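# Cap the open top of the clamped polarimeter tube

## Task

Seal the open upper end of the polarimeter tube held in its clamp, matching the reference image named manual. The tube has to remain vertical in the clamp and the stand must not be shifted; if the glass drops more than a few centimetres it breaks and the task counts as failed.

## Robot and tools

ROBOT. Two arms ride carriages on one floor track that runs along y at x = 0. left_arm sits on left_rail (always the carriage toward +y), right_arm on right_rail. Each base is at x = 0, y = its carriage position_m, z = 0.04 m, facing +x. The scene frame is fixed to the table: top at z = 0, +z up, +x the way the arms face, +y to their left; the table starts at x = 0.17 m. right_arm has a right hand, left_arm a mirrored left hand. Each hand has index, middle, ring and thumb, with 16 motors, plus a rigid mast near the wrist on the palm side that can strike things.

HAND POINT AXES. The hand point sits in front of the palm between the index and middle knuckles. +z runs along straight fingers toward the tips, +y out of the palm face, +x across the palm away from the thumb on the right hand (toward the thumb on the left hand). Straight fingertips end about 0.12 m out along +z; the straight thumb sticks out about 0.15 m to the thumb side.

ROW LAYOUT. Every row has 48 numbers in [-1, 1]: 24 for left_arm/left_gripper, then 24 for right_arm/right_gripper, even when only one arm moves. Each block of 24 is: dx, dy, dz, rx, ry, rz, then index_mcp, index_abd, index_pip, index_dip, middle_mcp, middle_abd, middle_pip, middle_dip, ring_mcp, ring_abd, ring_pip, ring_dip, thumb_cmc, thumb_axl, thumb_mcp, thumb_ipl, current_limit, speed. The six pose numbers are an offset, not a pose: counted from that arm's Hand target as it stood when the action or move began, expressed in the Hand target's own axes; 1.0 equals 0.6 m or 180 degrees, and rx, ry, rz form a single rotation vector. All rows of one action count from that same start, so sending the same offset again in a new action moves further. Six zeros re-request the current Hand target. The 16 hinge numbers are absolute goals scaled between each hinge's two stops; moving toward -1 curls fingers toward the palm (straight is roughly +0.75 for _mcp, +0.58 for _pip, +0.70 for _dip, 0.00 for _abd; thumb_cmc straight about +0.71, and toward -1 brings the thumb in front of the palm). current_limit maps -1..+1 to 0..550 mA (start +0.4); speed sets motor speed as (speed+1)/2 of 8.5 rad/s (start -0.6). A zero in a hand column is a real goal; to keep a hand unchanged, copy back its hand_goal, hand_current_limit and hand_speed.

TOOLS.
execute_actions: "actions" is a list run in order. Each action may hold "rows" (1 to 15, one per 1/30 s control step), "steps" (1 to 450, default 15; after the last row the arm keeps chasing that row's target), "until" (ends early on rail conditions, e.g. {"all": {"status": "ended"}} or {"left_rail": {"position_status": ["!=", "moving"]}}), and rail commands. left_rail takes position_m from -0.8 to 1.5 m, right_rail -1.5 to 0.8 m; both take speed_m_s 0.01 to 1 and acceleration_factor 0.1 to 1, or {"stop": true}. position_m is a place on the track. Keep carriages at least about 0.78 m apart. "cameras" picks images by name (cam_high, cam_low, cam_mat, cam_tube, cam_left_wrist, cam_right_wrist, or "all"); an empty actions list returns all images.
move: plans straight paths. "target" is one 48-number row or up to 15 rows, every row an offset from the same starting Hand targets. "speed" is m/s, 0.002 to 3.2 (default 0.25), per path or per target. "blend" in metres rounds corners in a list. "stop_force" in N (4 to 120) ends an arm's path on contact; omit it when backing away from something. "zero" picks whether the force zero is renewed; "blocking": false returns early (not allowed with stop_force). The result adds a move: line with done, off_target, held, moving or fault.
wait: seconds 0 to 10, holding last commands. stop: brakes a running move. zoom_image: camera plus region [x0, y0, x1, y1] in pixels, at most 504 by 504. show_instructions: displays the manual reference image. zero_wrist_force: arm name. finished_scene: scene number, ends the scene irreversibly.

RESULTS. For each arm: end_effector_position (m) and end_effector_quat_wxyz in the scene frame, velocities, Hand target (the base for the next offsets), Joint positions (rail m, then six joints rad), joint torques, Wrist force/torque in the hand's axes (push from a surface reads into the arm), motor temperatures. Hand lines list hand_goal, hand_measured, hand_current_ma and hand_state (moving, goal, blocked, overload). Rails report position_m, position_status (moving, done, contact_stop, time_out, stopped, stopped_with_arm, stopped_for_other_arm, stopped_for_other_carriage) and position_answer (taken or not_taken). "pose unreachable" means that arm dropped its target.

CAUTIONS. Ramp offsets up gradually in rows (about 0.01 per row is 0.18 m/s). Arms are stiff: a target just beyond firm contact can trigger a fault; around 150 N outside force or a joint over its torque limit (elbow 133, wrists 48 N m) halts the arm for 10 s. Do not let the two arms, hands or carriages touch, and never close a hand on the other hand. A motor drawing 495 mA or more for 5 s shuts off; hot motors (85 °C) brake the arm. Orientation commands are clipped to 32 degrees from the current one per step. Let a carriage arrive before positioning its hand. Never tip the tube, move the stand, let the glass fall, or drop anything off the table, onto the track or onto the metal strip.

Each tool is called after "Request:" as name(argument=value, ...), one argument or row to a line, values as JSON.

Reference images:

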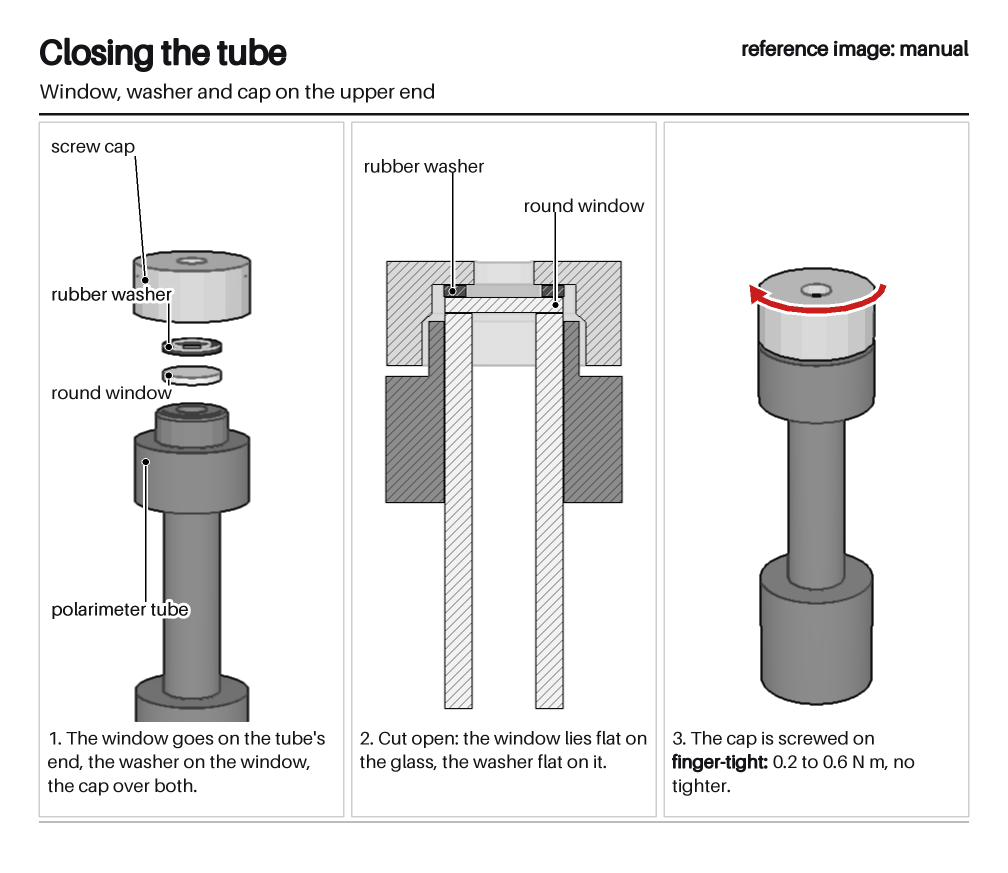

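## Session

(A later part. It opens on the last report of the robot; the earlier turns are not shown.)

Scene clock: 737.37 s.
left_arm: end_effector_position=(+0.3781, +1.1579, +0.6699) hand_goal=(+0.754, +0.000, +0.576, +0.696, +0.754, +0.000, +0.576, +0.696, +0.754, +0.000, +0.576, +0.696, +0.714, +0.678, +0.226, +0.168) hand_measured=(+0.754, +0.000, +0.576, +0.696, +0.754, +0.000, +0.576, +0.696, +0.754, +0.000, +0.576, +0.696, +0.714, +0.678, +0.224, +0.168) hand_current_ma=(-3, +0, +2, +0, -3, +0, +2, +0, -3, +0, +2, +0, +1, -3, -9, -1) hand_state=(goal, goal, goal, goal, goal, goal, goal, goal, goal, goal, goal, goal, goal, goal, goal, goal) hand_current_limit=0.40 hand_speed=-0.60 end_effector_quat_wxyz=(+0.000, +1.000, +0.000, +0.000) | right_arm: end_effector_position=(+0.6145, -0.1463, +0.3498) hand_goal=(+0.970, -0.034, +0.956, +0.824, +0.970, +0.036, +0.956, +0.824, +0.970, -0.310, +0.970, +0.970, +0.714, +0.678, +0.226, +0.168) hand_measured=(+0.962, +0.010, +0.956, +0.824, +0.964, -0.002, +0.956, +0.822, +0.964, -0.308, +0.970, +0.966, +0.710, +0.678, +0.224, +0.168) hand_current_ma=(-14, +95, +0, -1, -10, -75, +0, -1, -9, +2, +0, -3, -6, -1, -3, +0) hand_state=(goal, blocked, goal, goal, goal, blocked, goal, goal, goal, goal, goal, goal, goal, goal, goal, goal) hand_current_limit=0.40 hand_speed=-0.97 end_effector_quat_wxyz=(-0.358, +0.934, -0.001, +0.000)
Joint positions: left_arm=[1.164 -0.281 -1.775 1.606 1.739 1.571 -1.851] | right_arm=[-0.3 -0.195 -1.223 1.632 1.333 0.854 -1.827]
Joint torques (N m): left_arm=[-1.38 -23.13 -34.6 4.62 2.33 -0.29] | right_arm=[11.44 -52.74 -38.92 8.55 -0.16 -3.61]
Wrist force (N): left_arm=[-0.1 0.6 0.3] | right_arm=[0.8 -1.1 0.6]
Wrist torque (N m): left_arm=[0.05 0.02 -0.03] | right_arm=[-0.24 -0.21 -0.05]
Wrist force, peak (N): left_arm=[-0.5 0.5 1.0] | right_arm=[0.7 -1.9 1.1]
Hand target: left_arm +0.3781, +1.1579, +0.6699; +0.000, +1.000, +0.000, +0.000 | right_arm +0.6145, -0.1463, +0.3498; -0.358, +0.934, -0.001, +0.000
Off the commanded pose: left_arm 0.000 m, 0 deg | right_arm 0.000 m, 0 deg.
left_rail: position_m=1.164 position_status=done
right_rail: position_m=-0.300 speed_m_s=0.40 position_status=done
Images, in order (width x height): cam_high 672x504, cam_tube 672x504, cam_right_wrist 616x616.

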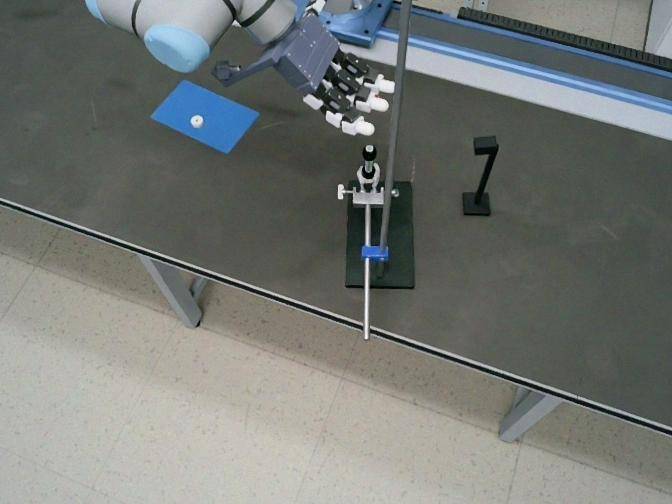

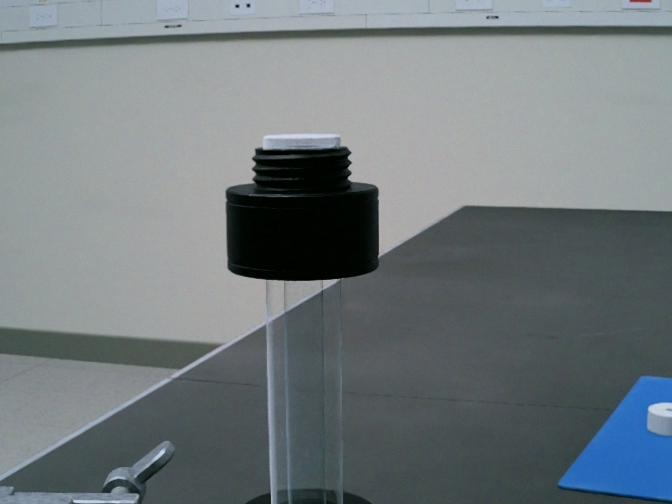

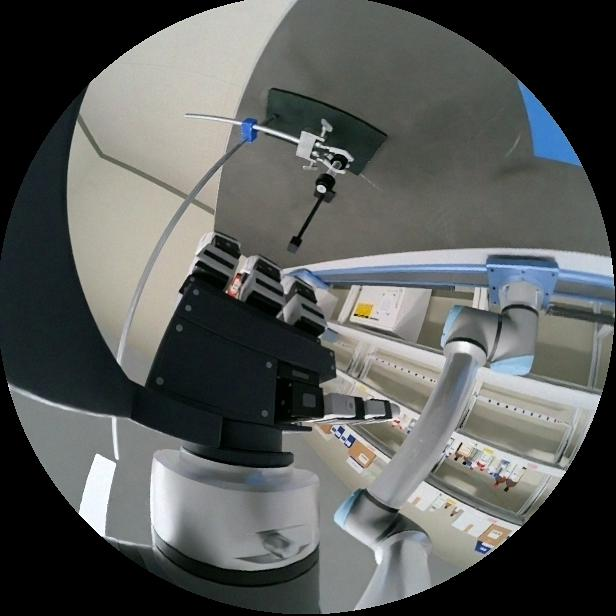

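Request:
move(
  target=[
    [0,0,0,0,0,0,0.754,0,0.576,0.696,0.754,0,0.576,0.696,0.754,0,0.576,0.696,0.714,0.678,0.226,0.168,0.4,-0.6,0.001,0.14982,0.1674,0,0,0,0.97,-0.035,0.956,0.823,0.97,0.035,0.956,0.823,0.97,-0.31,0.97,0.97,0.714,0.678,0.226,0.168,0.4,-0.97],
    [0,0,0,0,0,0,0.754,0,0.576,0.696,0.754,0,0.576,0.696,0.754,0,0.576,0.696,0.714,0.678,0.226,0.168,0.4,-0.6,0.001,0.16655,0.18598,0,0,0,0.97,-0.035,0.956,0.823,0.97,0.035,0.956,0.823,0.97,-0.31,0.97,0.97,0.714,0.678,0.226,0.168,0.4,-0.97],
  ],
  speed=[0.06, 0.02],
  blend=[0.005, 0],
  cameras=["cam_tube", "cam_high"],
)

Request:
zoom_image(
  camera="cam_tube",
  region=[200, 60, 400, 180],
)

Scene clock: 758.17 s.
left_arm: end_effector_position=(+0.3781, +1.1579, +0.6699) hand_goal=(+0.754, +0.000, +0.576, +0.696, +0.754, +0.000, +0.576, +0.696, +0.754, +0.000, +0.576, +0.696, +0.714, +0.678, +0.226, +0.168) hand_measured=(+0.754, +0.000, +0.576, +0.696, +0.754, +0.000, +0.576, +0.696, +0.754, +0.000, +0.576, +0.696, +0.714, +0.678, +0.224, +0.168) hand_current_ma=(-3, +0, +2, +0, -3, +0, +2, +0, -3, +0, +2, +0, +1, -3, -9, -1) hand_state=(goal, goal, goal, goal, goal, goal, goal, goal, goal, goal, goal, goal, goal, goal, goal, goal) hand_current_limit=0.40 hand_speed=-0.60 end_effector_quat_wxyz=(+0.000, +1.000, +0.000, +0.000) | right_arm: end_effector_position=(+0.6150, -0.1459, +0.2001) hand_goal=(+0.970, -0.034, +0.956, +0.824, +0.970, +0.036, +0.956, +0.824, +0.970, -0.310, +0.970, +0.970, +0.714, +0.678, +0.226, +0.168) hand_measured=(+0.962, +0.010, +0.956, +0.824, +0.964, -0.002, +0.956, +0.822, +0.964, -0.308, +0.970, +0.966, +0.710, +0.678, +0.224, +0.168) hand_current_ma=(-14, +95, +0, -1, -10, -75, +0, -1, -9, +2, +0, -3, -6, -1, -3, +0) hand_state=(goal, blocked, goal, goal, goal, blocked, goal, goal, goal, goal, goal, goal, goal, goal, goal, goal) hand_current_limit=0.40 hand_speed=-0.97 end_effector_quat_wxyz=(-0.358, +0.934, -0.001, +0.000)
Joint positions: left_arm=[1.164 -0.281 -1.775 1.606 1.739 1.571 -1.851] | right_arm=[-0.3 -0.194 -1.098 1.749 1.09 0.854 -1.826]
Joint torques (N m): left_arm=[-0.57 -23.83 -34.38 4.35 2.48 -0.31] | right_arm=[17.48 -51.62 -22.96 0.67 -4.42 3.06]
Wrist force (N): left_arm=[-0.4 0.5 -0.2] | right_arm=[0.3 -1.1 0.2]
Wrist torque (N m): left_arm=[0.09 0.06 -0.06] | right_arm=[-0.22 -0.08 -0.22]
Wrist force, peak (N): left_arm=[-0.6 0.5 0.9] | right_arm=[0.9 -1.6 0.8]
Hand target: left_arm +0.3781, +1.1579, +0.6699; +0.000, +1.000, +0.000, +0.000 | right_arm +0.6150, -0.1459, +0.2000; -0.358, +0.934, -0.001, +0.000
Off the commanded pose: left_arm 0.000 m, 0 deg | right_arm 0.000 m, 0 deg.
left_rail: position_m=1.164 position_status=done
right_rail: position_m=-0.300 speed_m_s=0.40 position_status=done
move: done
Images, in order (width x height): cam_high 672x504, cam_tube 672x504.

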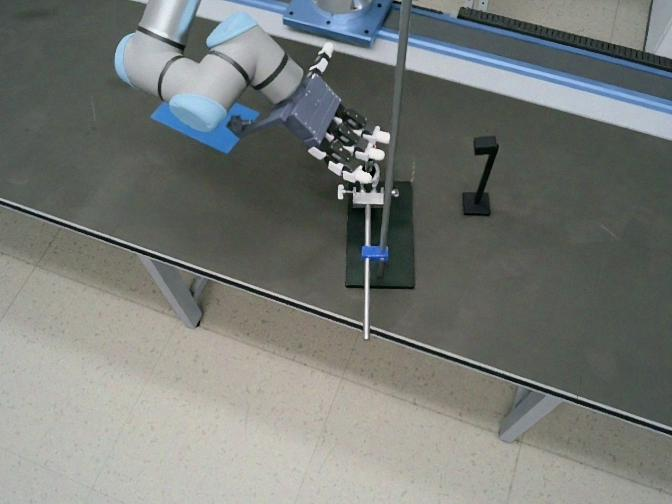

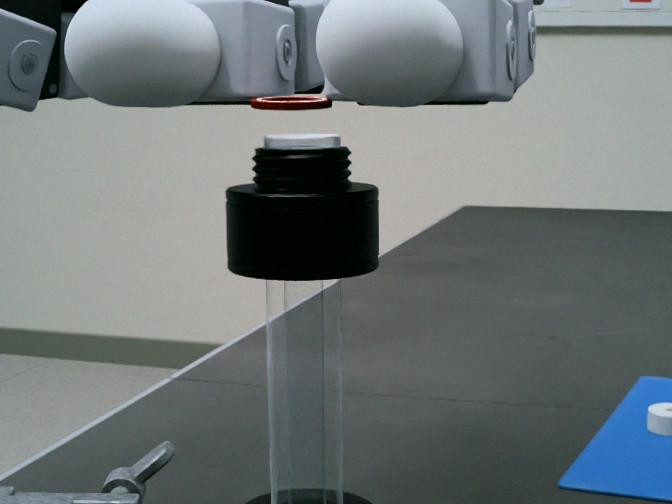

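Scaled by 2.520 from the camera's 672x504 image, which has a finer 960x720 frame.

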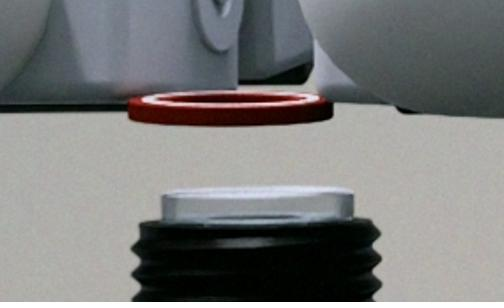

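Request:
move(
  target=[0,0,0,0,0,0,0.754,0,0.576,0.696,0.754,0,0.576,0.696,0.754,0,0.576,0.696,0.714,0.678,0.226,0.168,0.4,-0.6,0,0.008174,-0.00736,0,0,0,0.97,-0.035,0.956,0.823,0.97,0.035,0.956,0.823,0.97,-0.31,0.97,0.97,0.714,0.678,0.226,0.168,0.4,-0.97],
  speed=0.02,
  cameras=["cam_tube", "cam_high"],
)

Request:
zoom_image(
  camera="cam_tube",
  region=[200, 60, 400, 180],
)

Request:
zoom_image(
  camera="cam_tube",
  region=[240, 80, 360, 170],
)

Scene clock: 774.63 s.
left_arm: end_effector_position=(+0.3781, +1.1579, +0.6699) hand_goal=(+0.754, +0.000, +0.576, +0.696, +0.754, +0.000, +0.576, +0.696, +0.754, +0.000, +0.576, +0.696, +0.714, +0.678, +0.226, +0.168) hand_measured=(+0.754, +0.000, +0.576, +0.696, +0.754, +0.000, +0.576, +0.696, +0.754, +0.000, +0.576, +0.696, +0.714, +0.678, +0.224, +0.168) hand_current_ma=(-3, +0, +2, +0, -3, +0, +2, +0, -3, +0, +2, +0, +1, -3, -9, -1) hand_state=(goal, goal, goal, goal, goal, goal, goal, goal, goal, goal, goal, goal, goal, goal, goal, goal) hand_current_limit=0.40 hand_speed=-0.60 end_effector_quat_wxyz=(+0.000, +1.000, +0.000, +0.000) | right_arm: end_effector_position=(+0.6150, -0.1524, +0.2000) hand_goal=(+0.970, -0.034, +0.956, +0.824, +0.970, +0.036, +0.956, +0.824, +0.970, -0.310, +0.970, +0.970, +0.714, +0.678, +0.226, +0.168) hand_measured=(+0.962, +0.010, +0.956, +0.824, +0.964, -0.002, +0.956, +0.822, +0.964, -0.308, +0.970, +0.966, +0.710, +0.678, +0.224, +0.168) hand_current_ma=(-14, +95, +0, -1, -10, -75, +0, -1, -9, +2, +0, -3, -6, -1, -3, +0) hand_state=(goal, blocked, goal, goal, goal, blocked, goal, goal, goal, goal, goal, goal, goal, goal, goal, goal) hand_current_limit=0.40 hand_speed=-0.97 end_effector_quat_wxyz=(-0.358, +0.934, -0.001, +0.000)
Joint positions: left_arm=[1.164 -0.281 -1.775 1.606 1.739 1.571 -1.851] | right_arm=[-0.3 -0.204 -1.098 1.751 1.097 0.856 -1.839]
Joint torques (N m): left_arm=[-1.96 -23.8 -34.49 4.65 2.45 -0.32] | right_arm=[-20 -50.71 -22.63 8.73 1.16 -3.49]
Wrist force (N): left_arm=[-0.1 0.5 0.3] | right_arm=[0.5 -1.6 0.4]
Wrist torque (N m): left_arm=[0.05 0.03 -0.03] | right_arm=[-0.30 -0.11 -0.10]
Wrist force, peak (N): left_arm=[0.1 0.6 0.9] | right_arm=[0.8 -1.5 0.9]
Hand target: left_arm +0.3781, +1.1579, +0.6699; +0.000, +1.000, +0.000, +0.000 | right_arm +0.6150, -0.1525, +0.2000; -0.358, +0.934, -0.001, +0.000
Off the commanded pose: left_arm 0.000 m, 0 deg | right_arm 0.000 m, 0 deg.
left_rail: position_m=1.164 position_status=done
right_rail: position_m=-0.300 speed_m_s=0.40 position_status=done
move: done
Images, in order (width x height): cam_high 672x504, cam_tube 672x504.

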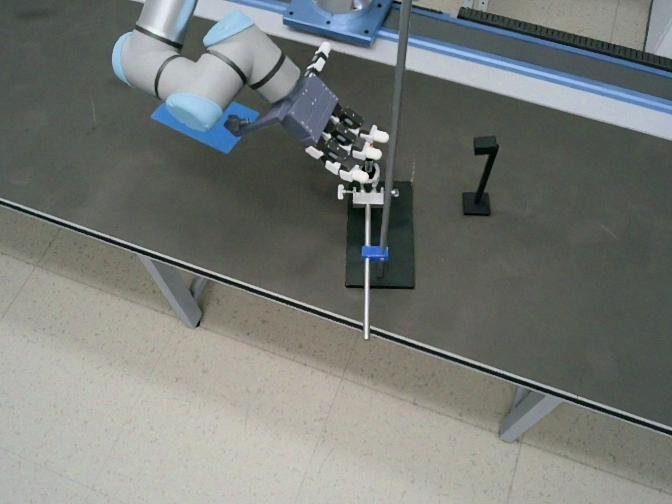

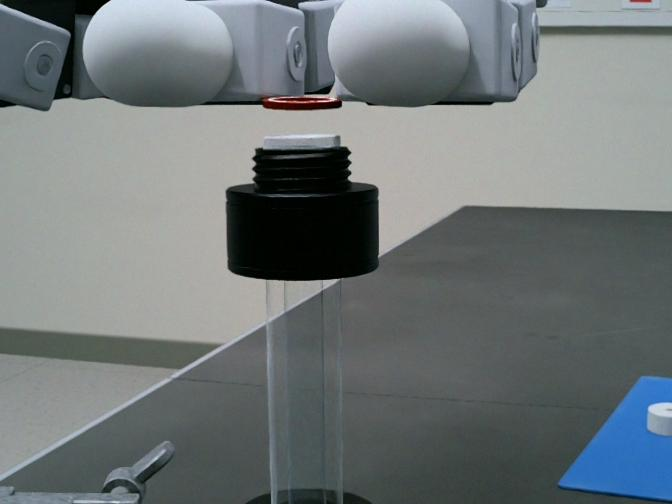

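Scaled by 2.520 from the camera's 672x504 image, which has a finer 960x720 frame.

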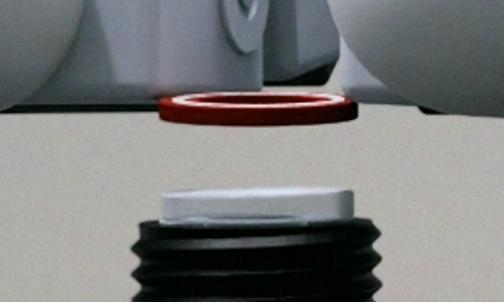

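Scaled by 4.200 from the camera's 672x504 image, which has a finer 960x720 frame.

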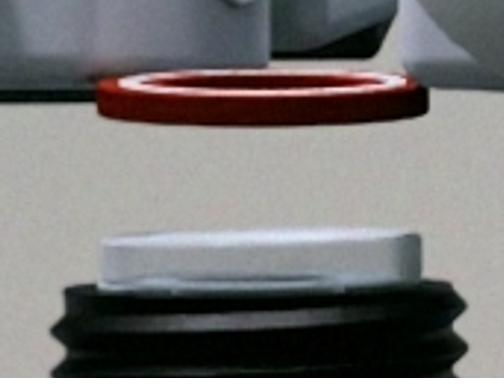

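Request:
move(
  target=[0,0,0,0,0,0,0.754,0,0.576,0.696,0.754,0,0.576,0.696,0.754,0,0.576,0.696,0.714,0.678,0.226,0.168,0.4,-0.6,0,0.012267,0.013624,0,0,0,0.97,-0.035,0.956,0.823,0.97,0.035,0.956,0.823,0.97,-0.31,0.97,0.97,0.714,0.678,0.226,0.168,0.4,-0.97],
  speed=0.004,
  stop_force=4,
  cameras=["cam_tube"],
)

Request:
zoom_image(
  camera="cam_tube",
  region=[240, 80, 360, 170],
)

Scene clock: 787.10 s.
left_arm: end_effector_position=(+0.3781, +1.1579, +0.6699) hand_goal=(+0.754, +0.000, +0.576, +0.696, +0.754, +0.000, +0.576, +0.696, +0.754, +0.000, +0.576, +0.696, +0.714, +0.678, +0.226, +0.168) hand_measured=(+0.754, +0.000, +0.576, +0.696, +0.754, +0.000, +0.576, +0.696, +0.754, +0.000, +0.576, +0.696, +0.714, +0.678, +0.224, +0.168) hand_current_ma=(-3, +0, +2, +0, -3, +0, +2, +0, -3, +0, +2, +0, +1, -3, -9, -1) hand_state=(goal, goal, goal, goal, goal, goal, goal, goal, goal, goal, goal, goal, goal, goal, goal, goal) hand_current_limit=0.40 hand_speed=-0.60 end_effector_quat_wxyz=(+0.000, +1.000, +0.000, +0.000) | right_arm: end_effector_position=(+0.6149, -0.1525, +0.1890) hand_goal=(+0.970, -0.034, +0.956, +0.824, +0.970, +0.036, +0.956, +0.824, +0.970, -0.310, +0.970, +0.970, +0.714, +0.678, +0.226, +0.168) hand_measured=(+0.980, +0.010, +0.964, +0.824, +0.980, -0.002, +0.962, +0.824, +0.964, -0.308, +0.970, +0.966, +0.710, +0.678, +0.224, +0.168) hand_current_ma=(+17, +95, +10, +0, +16, -75, +9, +0, -9, +2, +0, -3, -6, -1, -3, +0) hand_state=(goal, blocked, goal, goal, goal, blocked, goal, goal, goal, goal, goal, goal, goal, goal, goal, goal) hand_current_limit=0.40 hand_speed=-0.97 end_effector_quat_wxyz=(-0.358, +0.934, -0.001, +0.000)
Joint positions: left_arm=[1.164 -0.281 -1.775 1.606 1.739 1.571 -1.851] | right_arm=[-0.3 -0.205 -1.087 1.757 1.079 0.856 -1.839]
Joint torques (N m): left_arm=[-2.34 -24.15 -34.34 4.43 2.64 -0.43] | right_arm=[-17.85 -50.22 -21.89 0.18 1.18 -3.72]
Wrist force (N): left_arm=[-0.2 -0.2 0.7] | right_arm=[0.3 -2.6 -1.5]
Wrist torque (N m): left_arm=[-0.08 0.05 -0.02] | right_arm=[0.14 -0.12 -0.10]
Wrist force, peak (N): left_arm=[-0.4 0.7 0.7] | right_arm=[0.5 -2.8 -1.9]
Hand target: left_arm +0.3781, +1.1579, +0.6699; +0.000, +1.000, +0.000, +0.000 | right_arm +0.6149, -0.1525, +0.1890; -0.358, +0.934, -0.001, +0.000
Off the commanded pose: left_arm 0.000 m, 0 deg | right_arm 0.000 m, 0 deg.
left_rail: position_m=1.164 position_status=done
right_rail: position_m=-0.300 speed_m_s=0.40 position_status=done
move: done
Images, in order (width x height): cam_tube 672x504.

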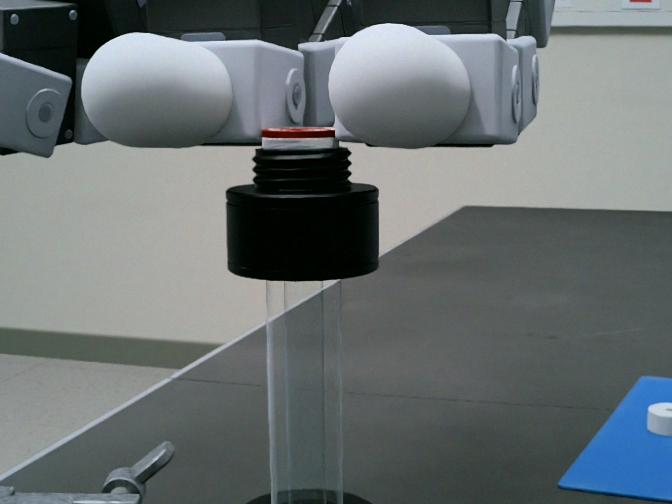

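Scaled by 4.200 from the camera's 672x504 image, which has a finer 960x720 frame.

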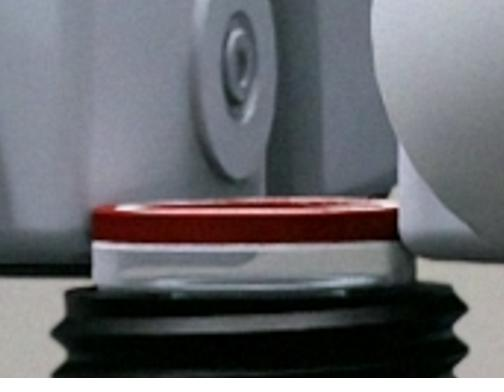

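Request:
move(
  target=[
    [0,0,0,0,0,0,0.754,0,0.576,0.696,0.754,0,0.576,0.696,0.754,0,0.576,0.696,0.714,0.678,0.226,0.168,0.4,-0.6,0,-0.000669,-0.000743,0,0,0,0.97,-0.035,0.956,0.823,0.97,0.035,0.956,0.823,0.97,-0.31,0.97,0.97,0.714,0.678,0.226,0.168,0.4,-0.97],
    [0,0,0,0,0,0,0.754,0,0.576,0.696,0.754,0,0.576,0.696,0.754,0,0.576,0.696,0.714,0.678,0.226,0.168,0.4,-0.6,0,-0.000669,-0.000743,0,0,0,0.97,0.025,0.956,0.823,0.97,-0.018,0.956,0.823,0.97,-0.31,0.97,0.97,0.714,0.678,0.226,0.168,0.4,-0.98],
    [0,0,0,0,0,0,0.754,0,0.576,0.696,0.754,0,0.576,0.696,0.754,0,0.576,0.696,0.714,0.678,0.226,0.168,0.4,-0.6,0,-0.000669,-0.000743,0,0,0,0.97,0.12,0.956,0.823,0.97,-0.12,0.956,0.823,0.97,-0.31,0.97,0.97,0.714,0.678,0.226,0.168,0.4,-0.95],
  ],
  speed=0.004,
  cameras=["cam_tube"],
)

Request:
zoom_image(
  camera="cam_tube",
  region=[240, 80, 360, 170],
)

Scene clock: 800.30 s.
left_arm: end_effector_position=(+0.3781, +1.1579, +0.6699) hand_goal=(+0.754, +0.000, +0.576, +0.696, +0.754, +0.000, +0.576, +0.696, +0.754, +0.000, +0.576, +0.696, +0.714, +0.678, +0.226, +0.168) hand_measured=(+0.754, +0.000, +0.576, +0.696, +0.754, +0.000, +0.576, +0.696, +0.754, +0.000, +0.576, +0.696, +0.714, +0.678, +0.224, +0.168) hand_current_ma=(-3, +0, +2, +0, -3, +0, +2, +0, -3, +0, +2, +0, +1, -3, -9, -1) hand_state=(goal, goal, goal, goal, goal, goal, goal, goal, goal, goal, goal, goal, goal, goal, goal, goal) hand_current_limit=0.40 hand_speed=-0.60 end_effector_quat_wxyz=(+0.000, +1.000, +0.000, +0.000) | right_arm: end_effector_position=(+0.6149, -0.1525, +0.1896) hand_goal=(+0.970, +0.120, +0.956, +0.824, +0.970, -0.120, +0.956, +0.824, +0.970, -0.310, +0.970, +0.970, +0.714, +0.678, +0.226, +0.168) hand_measured=(+0.962, +0.116, +0.956, +0.824, +0.962, -0.116, +0.956, +0.824, +0.964, -0.308, +0.970, +0.966, +0.710, +0.678, +0.224, +0.168) hand_current_ma=(-12, -4, +0, +0, -11, +3, +0, +0, -9, +2, +0, -3, -6, -1, -3, +0) hand_state=(goal, goal, goal, goal, goal, goal, goal, goal, goal, goal, goal, goal, goal, goal, goal, goal) hand_current_limit=0.40 hand_speed=-0.95 end_effector_quat_wxyz=(-0.358, +0.934, -0.001, +0.000)
Joint positions: left_arm=[1.164 -0.281 -1.775 1.606 1.739 1.571 -1.851] | right_arm=[-0.3 -0.205 -1.087 1.757 1.08 0.856 -1.839]
Joint torques (N m): left_arm=[-1.08 -23.41 -34.36 4.62 2.63 -0.36] | right_arm=[-17.59 -78.47 -37.85 8.61 0.78 -2.31]
Wrist force (N): left_arm=[0.2 0.2 0.6] | right_arm=[0.4 -1.3 0.6]
Wrist torque (N m): left_arm=[-0.02 0.00 0.00] | right_arm=[-0.28 -0.12 -0.10]
Wrist force, peak (N): left_arm=[-0.2 0.7 0.6] | right_arm=[0.5 -3.0 -2.1]
Hand target: left_arm +0.3781, +1.1579, +0.6699; +0.000, +1.000, +0.000, +0.000 | right_arm +0.6149, -0.1525, +0.1896; -0.358, +0.934, -0.001, +0.000
Off the commanded pose: left_arm 0.000 m, 0 deg | right_arm 0.000 m, 0 deg.
left_rail: position_m=1.164 position_status=done
right_rail: position_m=-0.300 speed_m_s=0.40 position_status=done
move: done
Images, in order (width x height): cam_tube 672x504.

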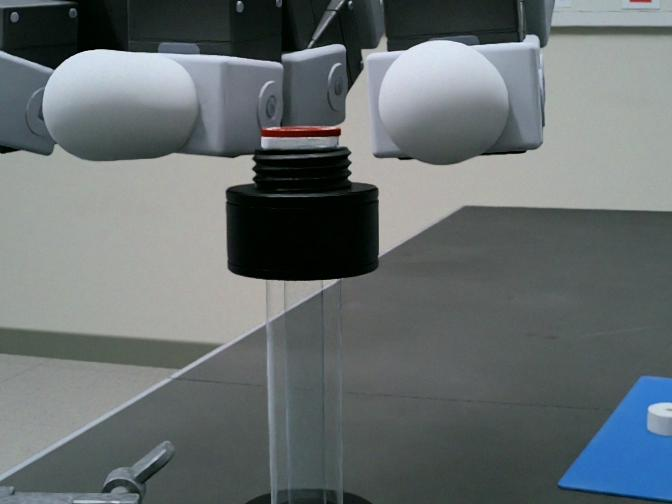

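Scaled by 4.200 from the camera's 672x504 image, which has a finer 960x720 frame.

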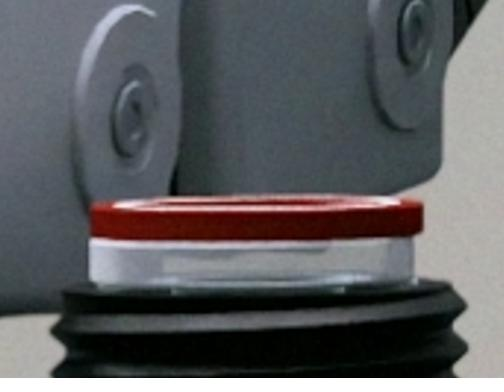

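Request:
move(
  target=[
    [0,0,0,0,0,0,0.754,0,0.576,0.696,0.754,0,0.576,0.696,0.754,0,0.576,0.696,0.714,0.678,0.226,0.168,0.4,-0.6,0,-0.005576,-0.006193,0,0,0,0.97,0.12,0.956,0.823,0.97,-0.12,0.956,0.823,0.97,-0.31,0.97,0.97,0.714,0.678,0.226,0.168,0.4,-0.95],
    [0,0,0,0,0,0,0.754,0,0.576,0.696,0.754,0,0.576,0.696,0.754,0,0.576,0.696,0.714,0.678,0.226,0.168,0.4,-0.6,0,-0.14497,-0.16101,0,0,0,0.97,0.12,0.956,0.823,0.97,-0.12,0.956,0.823,0.97,-0.31,0.97,0.97,0.714,0.678,0.226,0.168,0.4,-0.95],
    [0,0,0,0,0,0,0.754,0,0.576,0.696,0.754,0,0.576,0.696,0.754,0,0.576,0.696,0.714,0.678,0.226,0.168,0.4,-0.6,-0.1485,-0.3357,0.01073,-0.0389,0,0,0.97,0.12,0.956,0.823,0.97,-0.12,0.956,0.823,0.97,-0.31,0.97,0.97,0.714,0.678,0.226,0.168,0.4,-0.95],
    [0,0,0,0,0,0,0.754,0,0.576,0.696,0.754,0,0.576,0.696,0.754,0,0.576,0.696,0.714,0.678,0.226,0.168,0.4,-0.6,-0.1485,-0.26958,0.08417,-0.0389,0,0,0.97,0.12,0.956,0.823,0.97,-0.12,0.956,0.823,0.97,-0.31,0.97,0.97,0.714,0.678,0.226,0.168,0.4,-0.95],
  ],
  speed=[0.01, 0.1, 0.15, 0.06],
  blend=[0.001, 0.02, 0.015, 0],
  cameras=["cam_tube", "cam_high", "cam_right_wrist"],
)

Request:
zoom_image(
  camera="cam_right_wrist",
  region=[270, 100, 306, 136],
)

Request:
zoom_image(
  camera="cam_high",
  region=[359, 138, 383, 162],
)

Request:
zoom_image(
  camera="cam_tube",
  region=[240, 80, 360, 170],
)

Scene clock: 819.57 s.
left_arm: end_effector_position=(+0.3781, +1.1579, +0.6699) hand_goal=(+0.754, +0.000, +0.576, +0.696, +0.754, +0.000, +0.576, +0.696, +0.754, +0.000, +0.576, +0.696, +0.714, +0.678, +0.226, +0.168) hand_measured=(+0.754, +0.000, +0.576, +0.696, +0.754, +0.000, +0.576, +0.696, +0.754, +0.000, +0.576, +0.696, +0.714, +0.678, +0.224, +0.168) hand_current_ma=(-3, +0, +2, +0, -3, +0, +2, +0, -3, +0, +2, +0, +1, -3, -9, -1) hand_state=(goal, goal, goal, goal, goal, goal, goal, goal, goal, goal, goal, goal, goal, goal, goal, goal) hand_current_limit=0.40 hand_speed=-0.60 end_effector_quat_wxyz=(+0.000, +1.000, +0.000, +0.000) | right_arm: end_effector_position=(+0.5263, +0.0017, +0.2605) hand_goal=(+0.970, +0.120, +0.956, +0.824, +0.970, -0.120, +0.956, +0.824, +0.970, -0.310, +0.970, +0.970, +0.714, +0.678, +0.226, +0.168) hand_measured=(+0.962, +0.116, +0.956, +0.824, +0.962, -0.116, +0.956, +0.824, +0.964, -0.308, +0.970, +0.966, +0.710, +0.678, +0.224, +0.168) hand_current_ma=(-13, -4, +0, +0, -12, +3, +0, +0, -10, +2, +0, -3, -6, -1, -3, +0) hand_state=(goal, goal, goal, goal, goal, goal, goal, goal, goal, goal, goal, goal, goal, goal, goal, goal) hand_current_limit=0.40 hand_speed=-0.95 end_effector_quat_wxyz=(-0.301, +0.954, -0.001, +0.000)
Joint positions: left_arm=[1.164 -0.281 -1.775 1.606 1.739 1.571 -1.851] | right_arm=[-0.3 0.1 -1.252 1.77 0.983 0.963 -1.446]
Joint torques (N m): left_arm=[-0.46 -25.23 -34.44 4.42 2.64 -0.35] | right_arm=[17.56 -42.78 -27.96 0.78 1.23 3.09]
Wrist force (N): left_arm=[-0.4 0.5 0.7] | right_arm=[0.3 -1.1 0.6]
Wrist torque (N m): left_arm=[0.00 0.07 -0.05] | right_arm=[-0.26 -0.13 -0.24]
Wrist force, peak (N): left_arm=[-0.3 0.4 1.0] | right_arm=[0.0 -2.1 0.5]
Hand target: left_arm +0.3781, +1.1579, +0.6699; +0.000, +1.000, +0.000, +0.000 | right_arm +0.5263, +0.0017, +0.2604; -0.301, +0.954, -0.001, +0.000
Off the commanded pose: left_arm 0.000 m, 0 deg | right_arm 0.000 m, 0 deg.
left_rail: position_m=1.164 position_status=done
right_rail: position_m=-0.300 speed_m_s=0.40 position_status=done
move: done
Images, in order (width x height): cam_high 672x504, cam_tube 672x504, cam_right_wrist 616x616.

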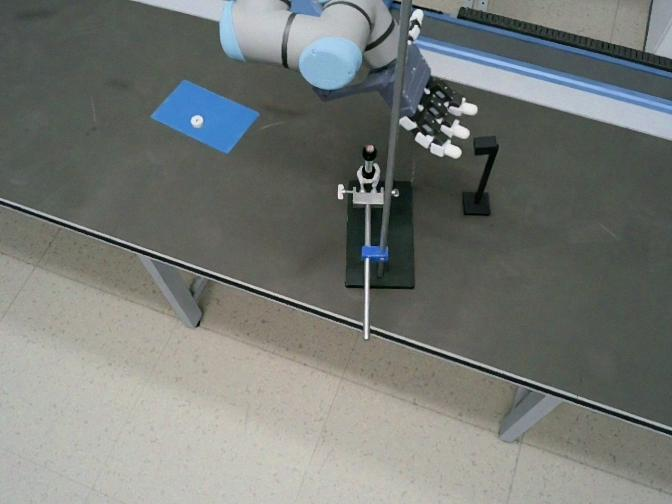

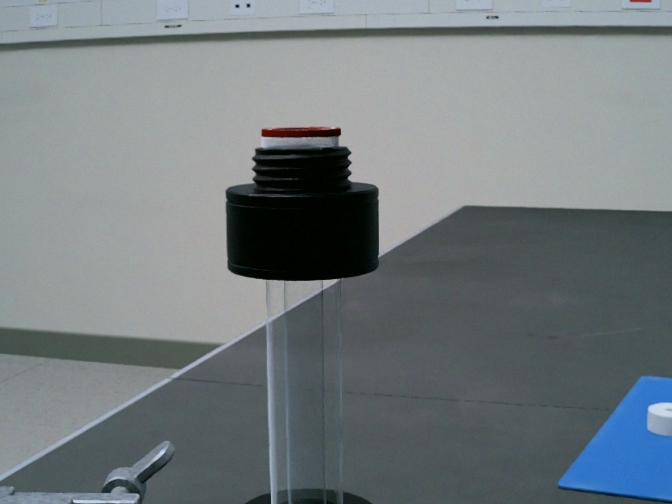

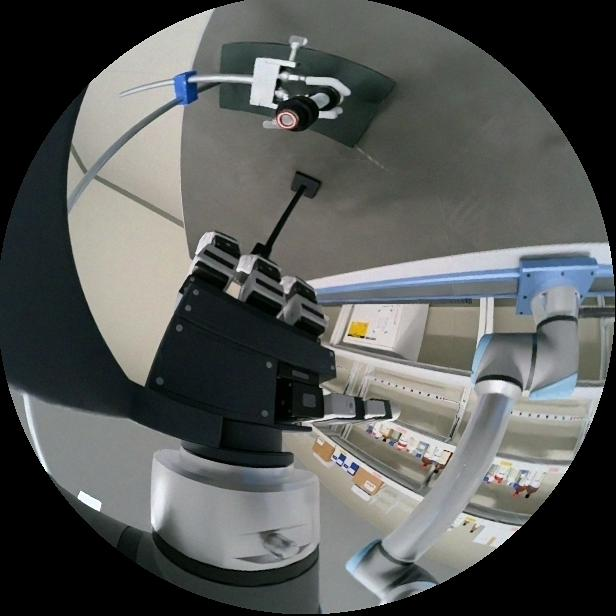

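Scaled by 14.000 from the camera's 616x616 image, which has a finer 880x880 frame.

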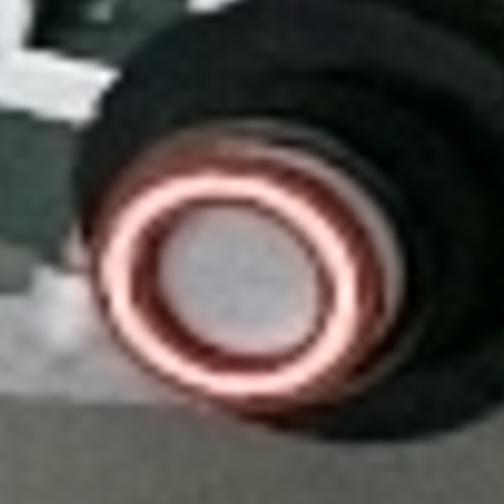

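Scaled by 21.000 from the camera's 672x504 image, which has a finer 960x720 frame.

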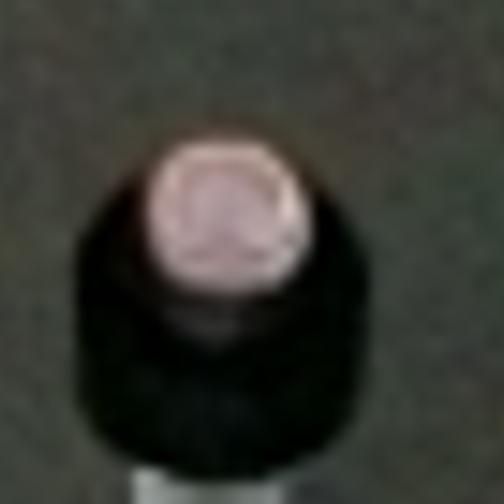

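Scaled by 4.200 from the camera's 672x504 image, which has a finer 960x720 frame.

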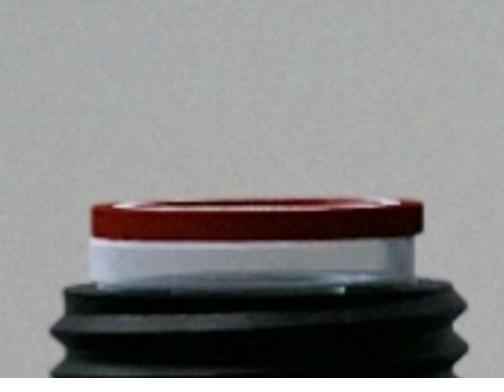

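Request:
zoom_image(
  camera="cam_right_wrist",
  region=[274, 104, 300, 130],
)

Request:
zoom_image(
  camera="cam_high",
  region=[362, 141, 378, 157],
)

Scaled by 19.385 from the camera's 616x616 image, which has a finer 880x880 frame.

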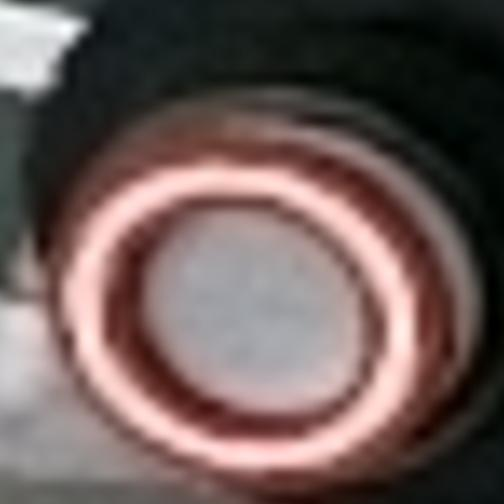

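Scaled by 31.500 from the camera's 672x504 image, which has a finer 960x720 frame.

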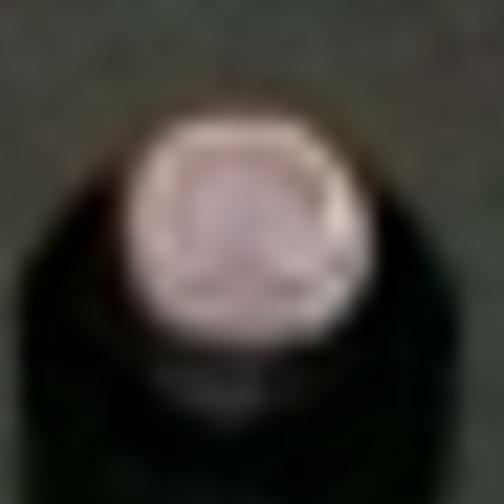

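Request:
move(
  target=[0,0,0,0,0,0,0.754,0,0.576,0.696,0.754,0,0.576,0.696,0.754,0,0.576,0.696,0.714,0.678,0.226,0.168,0.4,-0.6,0.01767,-0.08604,-0.12288,0.0389,0,0,0.97,0.12,0.956,0.823,0.97,-0.12,0.956,0.823,0.97,-0.31,0.97,0.97,0.714,0.678,0.226,0.168,0.4,-0.95],
  speed=0.12,
)

Request:
execute_actions(
  actions=[
    {"right_rail": {"position_m": -1.12, "speed_m_s": 0.4, "acceleration_factor": 0.25}, "steps": 240, "until": {"right_rail": {"position_status": ["!=", "moving"]}}},
  ],
  cameras=["cam_high", "cam_tube"],
)

Request:
zoom_image(
  camera="cam_tube",
  region=[200, 60, 400, 210],
)

Scene clock: 877.10 s.
left_arm: end_effector_position=(+0.3781, +1.1579, +0.6699) hand_goal=(+0.754, +0.000, +0.576, +0.696, +0.754, +0.000, +0.576, +0.696, +0.754, +0.000, +0.576, +0.696, +0.714, +0.678, +0.226, +0.168) hand_measured=(+0.754, +0.000, +0.576, +0.696, +0.754, +0.000, +0.576, +0.696, +0.754, +0.000, +0.576, +0.696, +0.714, +0.678, +0.224, +0.168) hand_current_ma=(-3, +0, +2, +0, -3, +0, +2, +0, -3, +0, +2, +0, +1, -3, -9, -1) hand_state=(goal, goal, goal, goal, goal, goal, goal, goal, goal, goal, goal, goal, goal, goal, goal, goal) hand_current_limit=0.40 hand_speed=-0.60 end_effector_quat_wxyz=(+0.000, +1.000, +0.000, +0.000) | right_arm: end_effector_position=(+0.5370, +0.0017, +0.3503) hand_goal=(+0.970, +0.120, +0.956, +0.824, +0.970, -0.120, +0.956, +0.824, +0.970, -0.310, +0.970, +0.970, +0.714, +0.678, +0.226, +0.168) hand_measured=(+0.962, +0.116, +0.956, +0.824, +0.962, -0.116, +0.956, +0.824, +0.964, -0.308, +0.970, +0.966, +0.710, +0.678, +0.224, +0.168) hand_current_ma=(-13, -4, +0, +0, -12, +3, +0, +0, -10, +2, +0, -3, -6, -1, -3, +0) hand_state=(goal, goal, goal, goal, goal, goal, goal, goal, goal, goal, goal, goal, goal, goal, goal, goal) hand_current_limit=0.40 hand_speed=-0.95 end_effector_quat_wxyz=(-0.358, +0.934, -0.001, +0.000)
Joint positions: left_arm=[1.164 -0.281 -1.775 1.606 1.739 1.571 -1.851] | right_arm=[-0.3 0.046 -1.308 1.697 1.139 0.839 -1.506]
Joint torques (N m): left_arm=[-1.29 -24.17 -34.39 4.5 2.7 -0.38] | right_arm=[-19.04 -66.75 -45.84 8.71 -5.09 -4.33]
Wrist force (N): left_arm=[-0.4 0.3 0.5] | right_arm=[0.4 -1.5 0.6]
Wrist torque (N m): left_arm=[-0.01 0.08 -0.05] | right_arm=[-0.31 -0.13 -0.10]
Wrist force, peak (N): left_arm=[-0.9 0.8 0.2] | right_arm=[0.1 -0.6 2.2]
Hand target: left_arm +0.3781, +1.1579, +0.6699; +0.000, +1.000, +0.000, +0.000 | right_arm +0.5370, +0.0017, +0.3504; -0.358, +0.934, -0.001, +0.000
Off the commanded pose: left_arm 0.000 m, 0 deg | right_arm 0.000 m, 0 deg.
left_rail: position_m=1.164 position_status=done
right_rail: position_m=-0.300 speed_m_s=0.40 position_status=done
move: done

Scene clock: 880.33 s.
left_arm: end_effector_position=(+0.3781, +1.1579, +0.6699) hand_goal=(+0.754, +0.000, +0.576, +0.696, +0.754, +0.000, +0.576, +0.696, +0.754, +0.000, +0.576, +0.696, +0.714, +0.678, +0.226, +0.168) hand_measured=(+0.754, +0.000, +0.576, +0.696, +0.754, +0.000, +0.576, +0.696, +0.754, +0.000, +0.576, +0.696, +0.714, +0.678, +0.224, +0.168) hand_current_ma=(-3, +0, +2, +0, -3, +0, +2, +0, -3, +0, +2, +0, +1, -3, -9, -1) hand_state=(goal, goal, goal, goal, goal, goal, goal, goal, goal, goal, goal, goal, goal, goal, goal, goal) hand_current_limit=0.40 hand_speed=-0.60 end_effector_quat_wxyz=(+0.000, +1.000, +0.000, +0.000) | right_arm: end_effector_position=(+0.5370, -0.8183, +0.3504) hand_goal=(+0.970, +0.120, +0.956, +0.824, +0.970, -0.120, +0.956, +0.824, +0.970, -0.310, +0.970, +0.970, +0.714, +0.678, +0.226, +0.168) hand_measured=(+0.962, +0.116, +0.956, +0.824, +0.962, -0.116, +0.956, +0.824, +0.964, -0.308, +0.970, +0.966, +0.710, +0.678, +0.224, +0.168) hand_current_ma=(-13, -4, +0, +0, -12, +3, +0, +0, -10, +2, +0, -3, -6, -1, -3, +0) hand_state=(goal, goal, goal, goal, goal, goal, goal, goal, goal, goal, goal, goal, goal, goal, goal, goal) hand_current_limit=0.40 hand_speed=-0.95 end_effector_quat_wxyz=(-0.358, +0.934, -0.001, +0.000)
Joint positions: left_arm=[1.164 -0.281 -1.775 1.606 1.739 1.571 -1.851] | right_arm=[-1.12 0.045 -1.308 1.697 1.139 0.839 -1.506]
Joint torques (N m): left_arm=[-1.41 -24.27 -33.95 4.53 2.82 -0.49] | right_arm=[-1.7 -64.69 -43.08 7.78 -3.91 -3.52]
Wrist force (N): left_arm=[-0.1 0.0 0.4] | right_arm=[0.5 -1.4 0.3]
Wrist torque (N m): left_arm=[-0.04 0.03 -0.01] | right_arm=[-0.27 -0.13 -0.10]
Wrist force, peak (N): left_arm=[-0.6 0.3 0.9] | right_arm=[0.6 -2.1 1.1]
Hand target: left_arm +0.3781, +1.1579, +0.6699; +0.000, +1.000, +0.000, +0.000 | right_arm +0.5370, -0.8183, +0.3504; -0.358, +0.934, -0.001, +0.000
Off the commanded pose: left_arm 0.000 m, 0 deg | right_arm 0.000 m, 0 deg.
left_rail: position_m=1.164 position_status=done
right_rail: position_m=-1.120 speed_m_s=0.40 position_status=done
Images, in order (width x height): cam_high 672x504, cam_tube 672x504.

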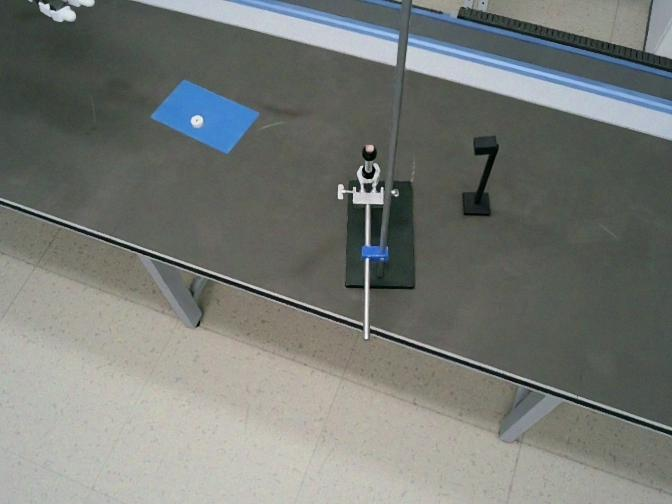

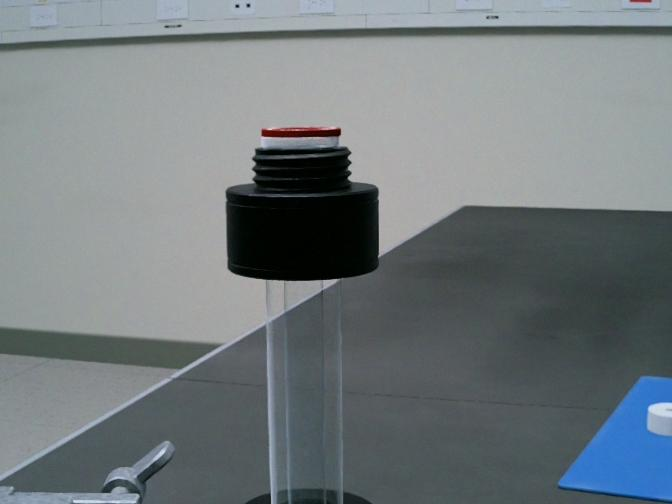

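Scaled by 2.520 from the camera's 672x504 image, which has a finer 960x720 frame.

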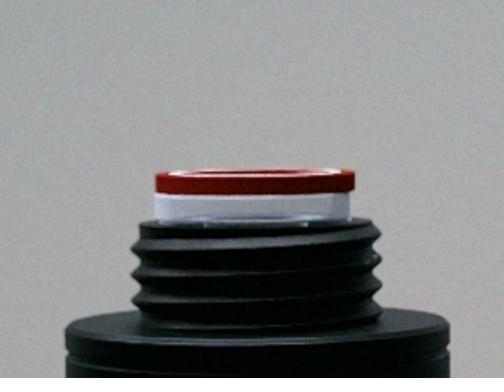

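Request:
move(
  target=[
    [0,0,0,0,0,0,0.754,0,0.576,0.696,0.754,0,0.576,0.696,0.754,0,0.576,0.696,0.714,0.678,0.226,0.168,0.4,-0.6,0,-0.20993,0.18902,0,0,0,0.97,0.29,0.956,0.823,0.97,-0.29,0.956,0.823,0.97,-0.4,0.97,0.97,0.714,0.678,0.226,0.168,0.4,-0.9],
    [0,0,0,0,0,0,0.754,0,0.576,0.696,0.754,0,0.576,0.696,0.754,0,0.576,0.696,0.714,0.678,0.226,0.168,0.4,-0.6,0,0.12462,0.56057,0,0,0,0.97,0.29,0.956,0.823,0.97,-0.29,0.956,0.823,0.97,-0.4,0.97,0.97,0.714,0.678,0.226,0.168,0.4,-0.9],
    [0,0,0,0,0,0,0.754,0,0.576,0.696,0.754,0,0.576,0.696,0.754,0,0.576,0.696,0.714,0.678,0.226,0.168,0.4,-0.6,0,0.16744,0.60813,0,0,0,0.97,0.29,0.956,0.823,0.97,-0.29,0.956,0.823,0.97,-0.4,0.97,0.97,0.714,0.678,0.226,0.168,0.4,-0.9],
  ],
  speed=[0.15, 0.2, 0.05],
  blend=[0.06, 0.01, 0],
  cameras=["cam_mat"],
)

Request:
zoom_image(
  camera="cam_mat",
  region=[370, 150, 530, 310],
)

Scene clock: 893.53 s.
left_arm: end_effector_position=(+0.3781, +1.1579, +0.6699) hand_goal=(+0.754, +0.000, +0.576, +0.696, +0.754, +0.000, +0.576, +0.696, +0.754, +0.000, +0.576, +0.696, +0.714, +0.678, +0.226, +0.168) hand_measured=(+0.754, +0.000, +0.576, +0.696, +0.754, +0.000, +0.576, +0.696, +0.754, +0.000, +0.576, +0.696, +0.714, +0.678, +0.224, +0.168) hand_current_ma=(-3, +0, +2, +0, -3, +0, +2, +0, -3, +0, +2, +0, +1, -3, -9, -1) hand_state=(goal, goal, goal, goal, goal, goal, goal, goal, goal, goal, goal, goal, goal, goal, goal, goal) hand_current_limit=0.40 hand_speed=-0.60 end_effector_quat_wxyz=(+0.000, +1.000, +0.000, +0.000) | right_arm: end_effector_position=(+0.5372, -0.6488, +0.0122) hand_goal=(+0.970, +0.290, +0.956, +0.824, +0.970, -0.290, +0.956, +0.824, +0.970, -0.400, +0.970, +0.970, +0.714, +0.678, +0.226, +0.168) hand_measured=(+0.962, +0.284, +0.956, +0.824, +0.962, -0.286, +0.956, +0.824, +0.964, -0.394, +0.970, +0.966, +0.710, +0.678, +0.224, +0.168) hand_current_ma=(-13, -5, +0, +0, -12, +4, +0, +0, -10, +6, +0, -3, -6, -1, -3, +0) hand_state=(goal, goal, goal, goal, goal, goal, goal, goal, goal, goal, goal, goal, goal, goal, goal, goal) hand_current_limit=0.40 hand_speed=-0.90 end_effector_quat_wxyz=(-0.358, +0.934, -0.001, +0.000)
Joint positions: left_arm=[1.164 -0.281 -1.775 1.606 1.739 1.571 -1.851] | right_arm=[-1.12 0.321 -0.912 1.737 0.468 0.883 -1.147]
Joint torques (N m): left_arm=[-0.89 -25.61 -34.05 4.62 2.75 -0.29] | right_arm=[17.93 -60.55 -19.3 -0.07 1.05 3.37]
Wrist force (N): left_arm=[-0.1 -0.3 0.5] | right_arm=[0.7 -1.0 0.9]
Wrist torque (N m): left_arm=[-0.08 0.04 0.00] | right_arm=[-0.29 -0.15 -0.23]
Wrist force, peak (N): left_arm=[-0.4 1.0 0.5] | right_arm=[0.5 -2.2 0.2]
Hand target: left_arm +0.3781, +1.1579, +0.6699; +0.000, +1.000, +0.000, +0.000 | right_arm +0.5372, -0.6488, +0.0120; -0.358, +0.934, -0.001, +0.000
Off the commanded pose: left_arm 0.000 m, 0 deg | right_arm 0.000 m, 0 deg.
left_rail: position_m=1.164 position_status=done
right_rail: position_m=-1.120 speed_m_s=0.40 position_status=done
move: done
Images, in order (width x height): cam_mat 672x504.

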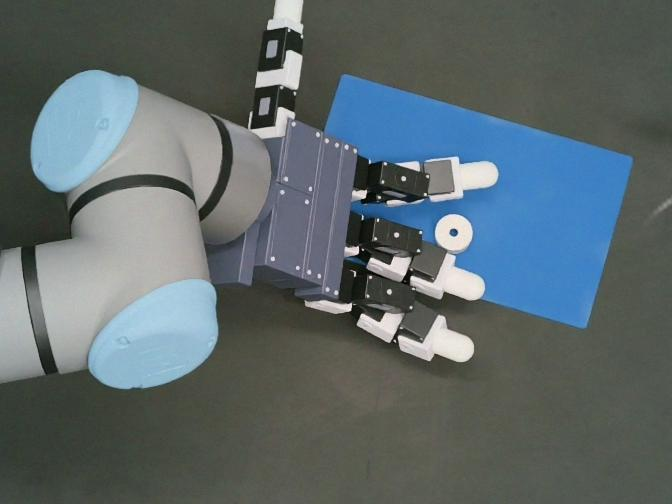

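Scaled by 3.150 from the camera's 672x504 image, which has a finer 960x720 frame.

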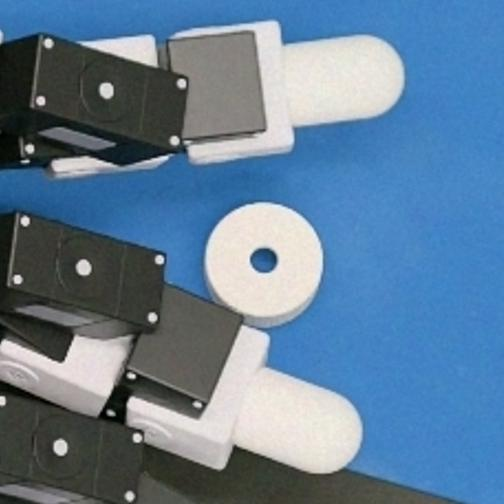

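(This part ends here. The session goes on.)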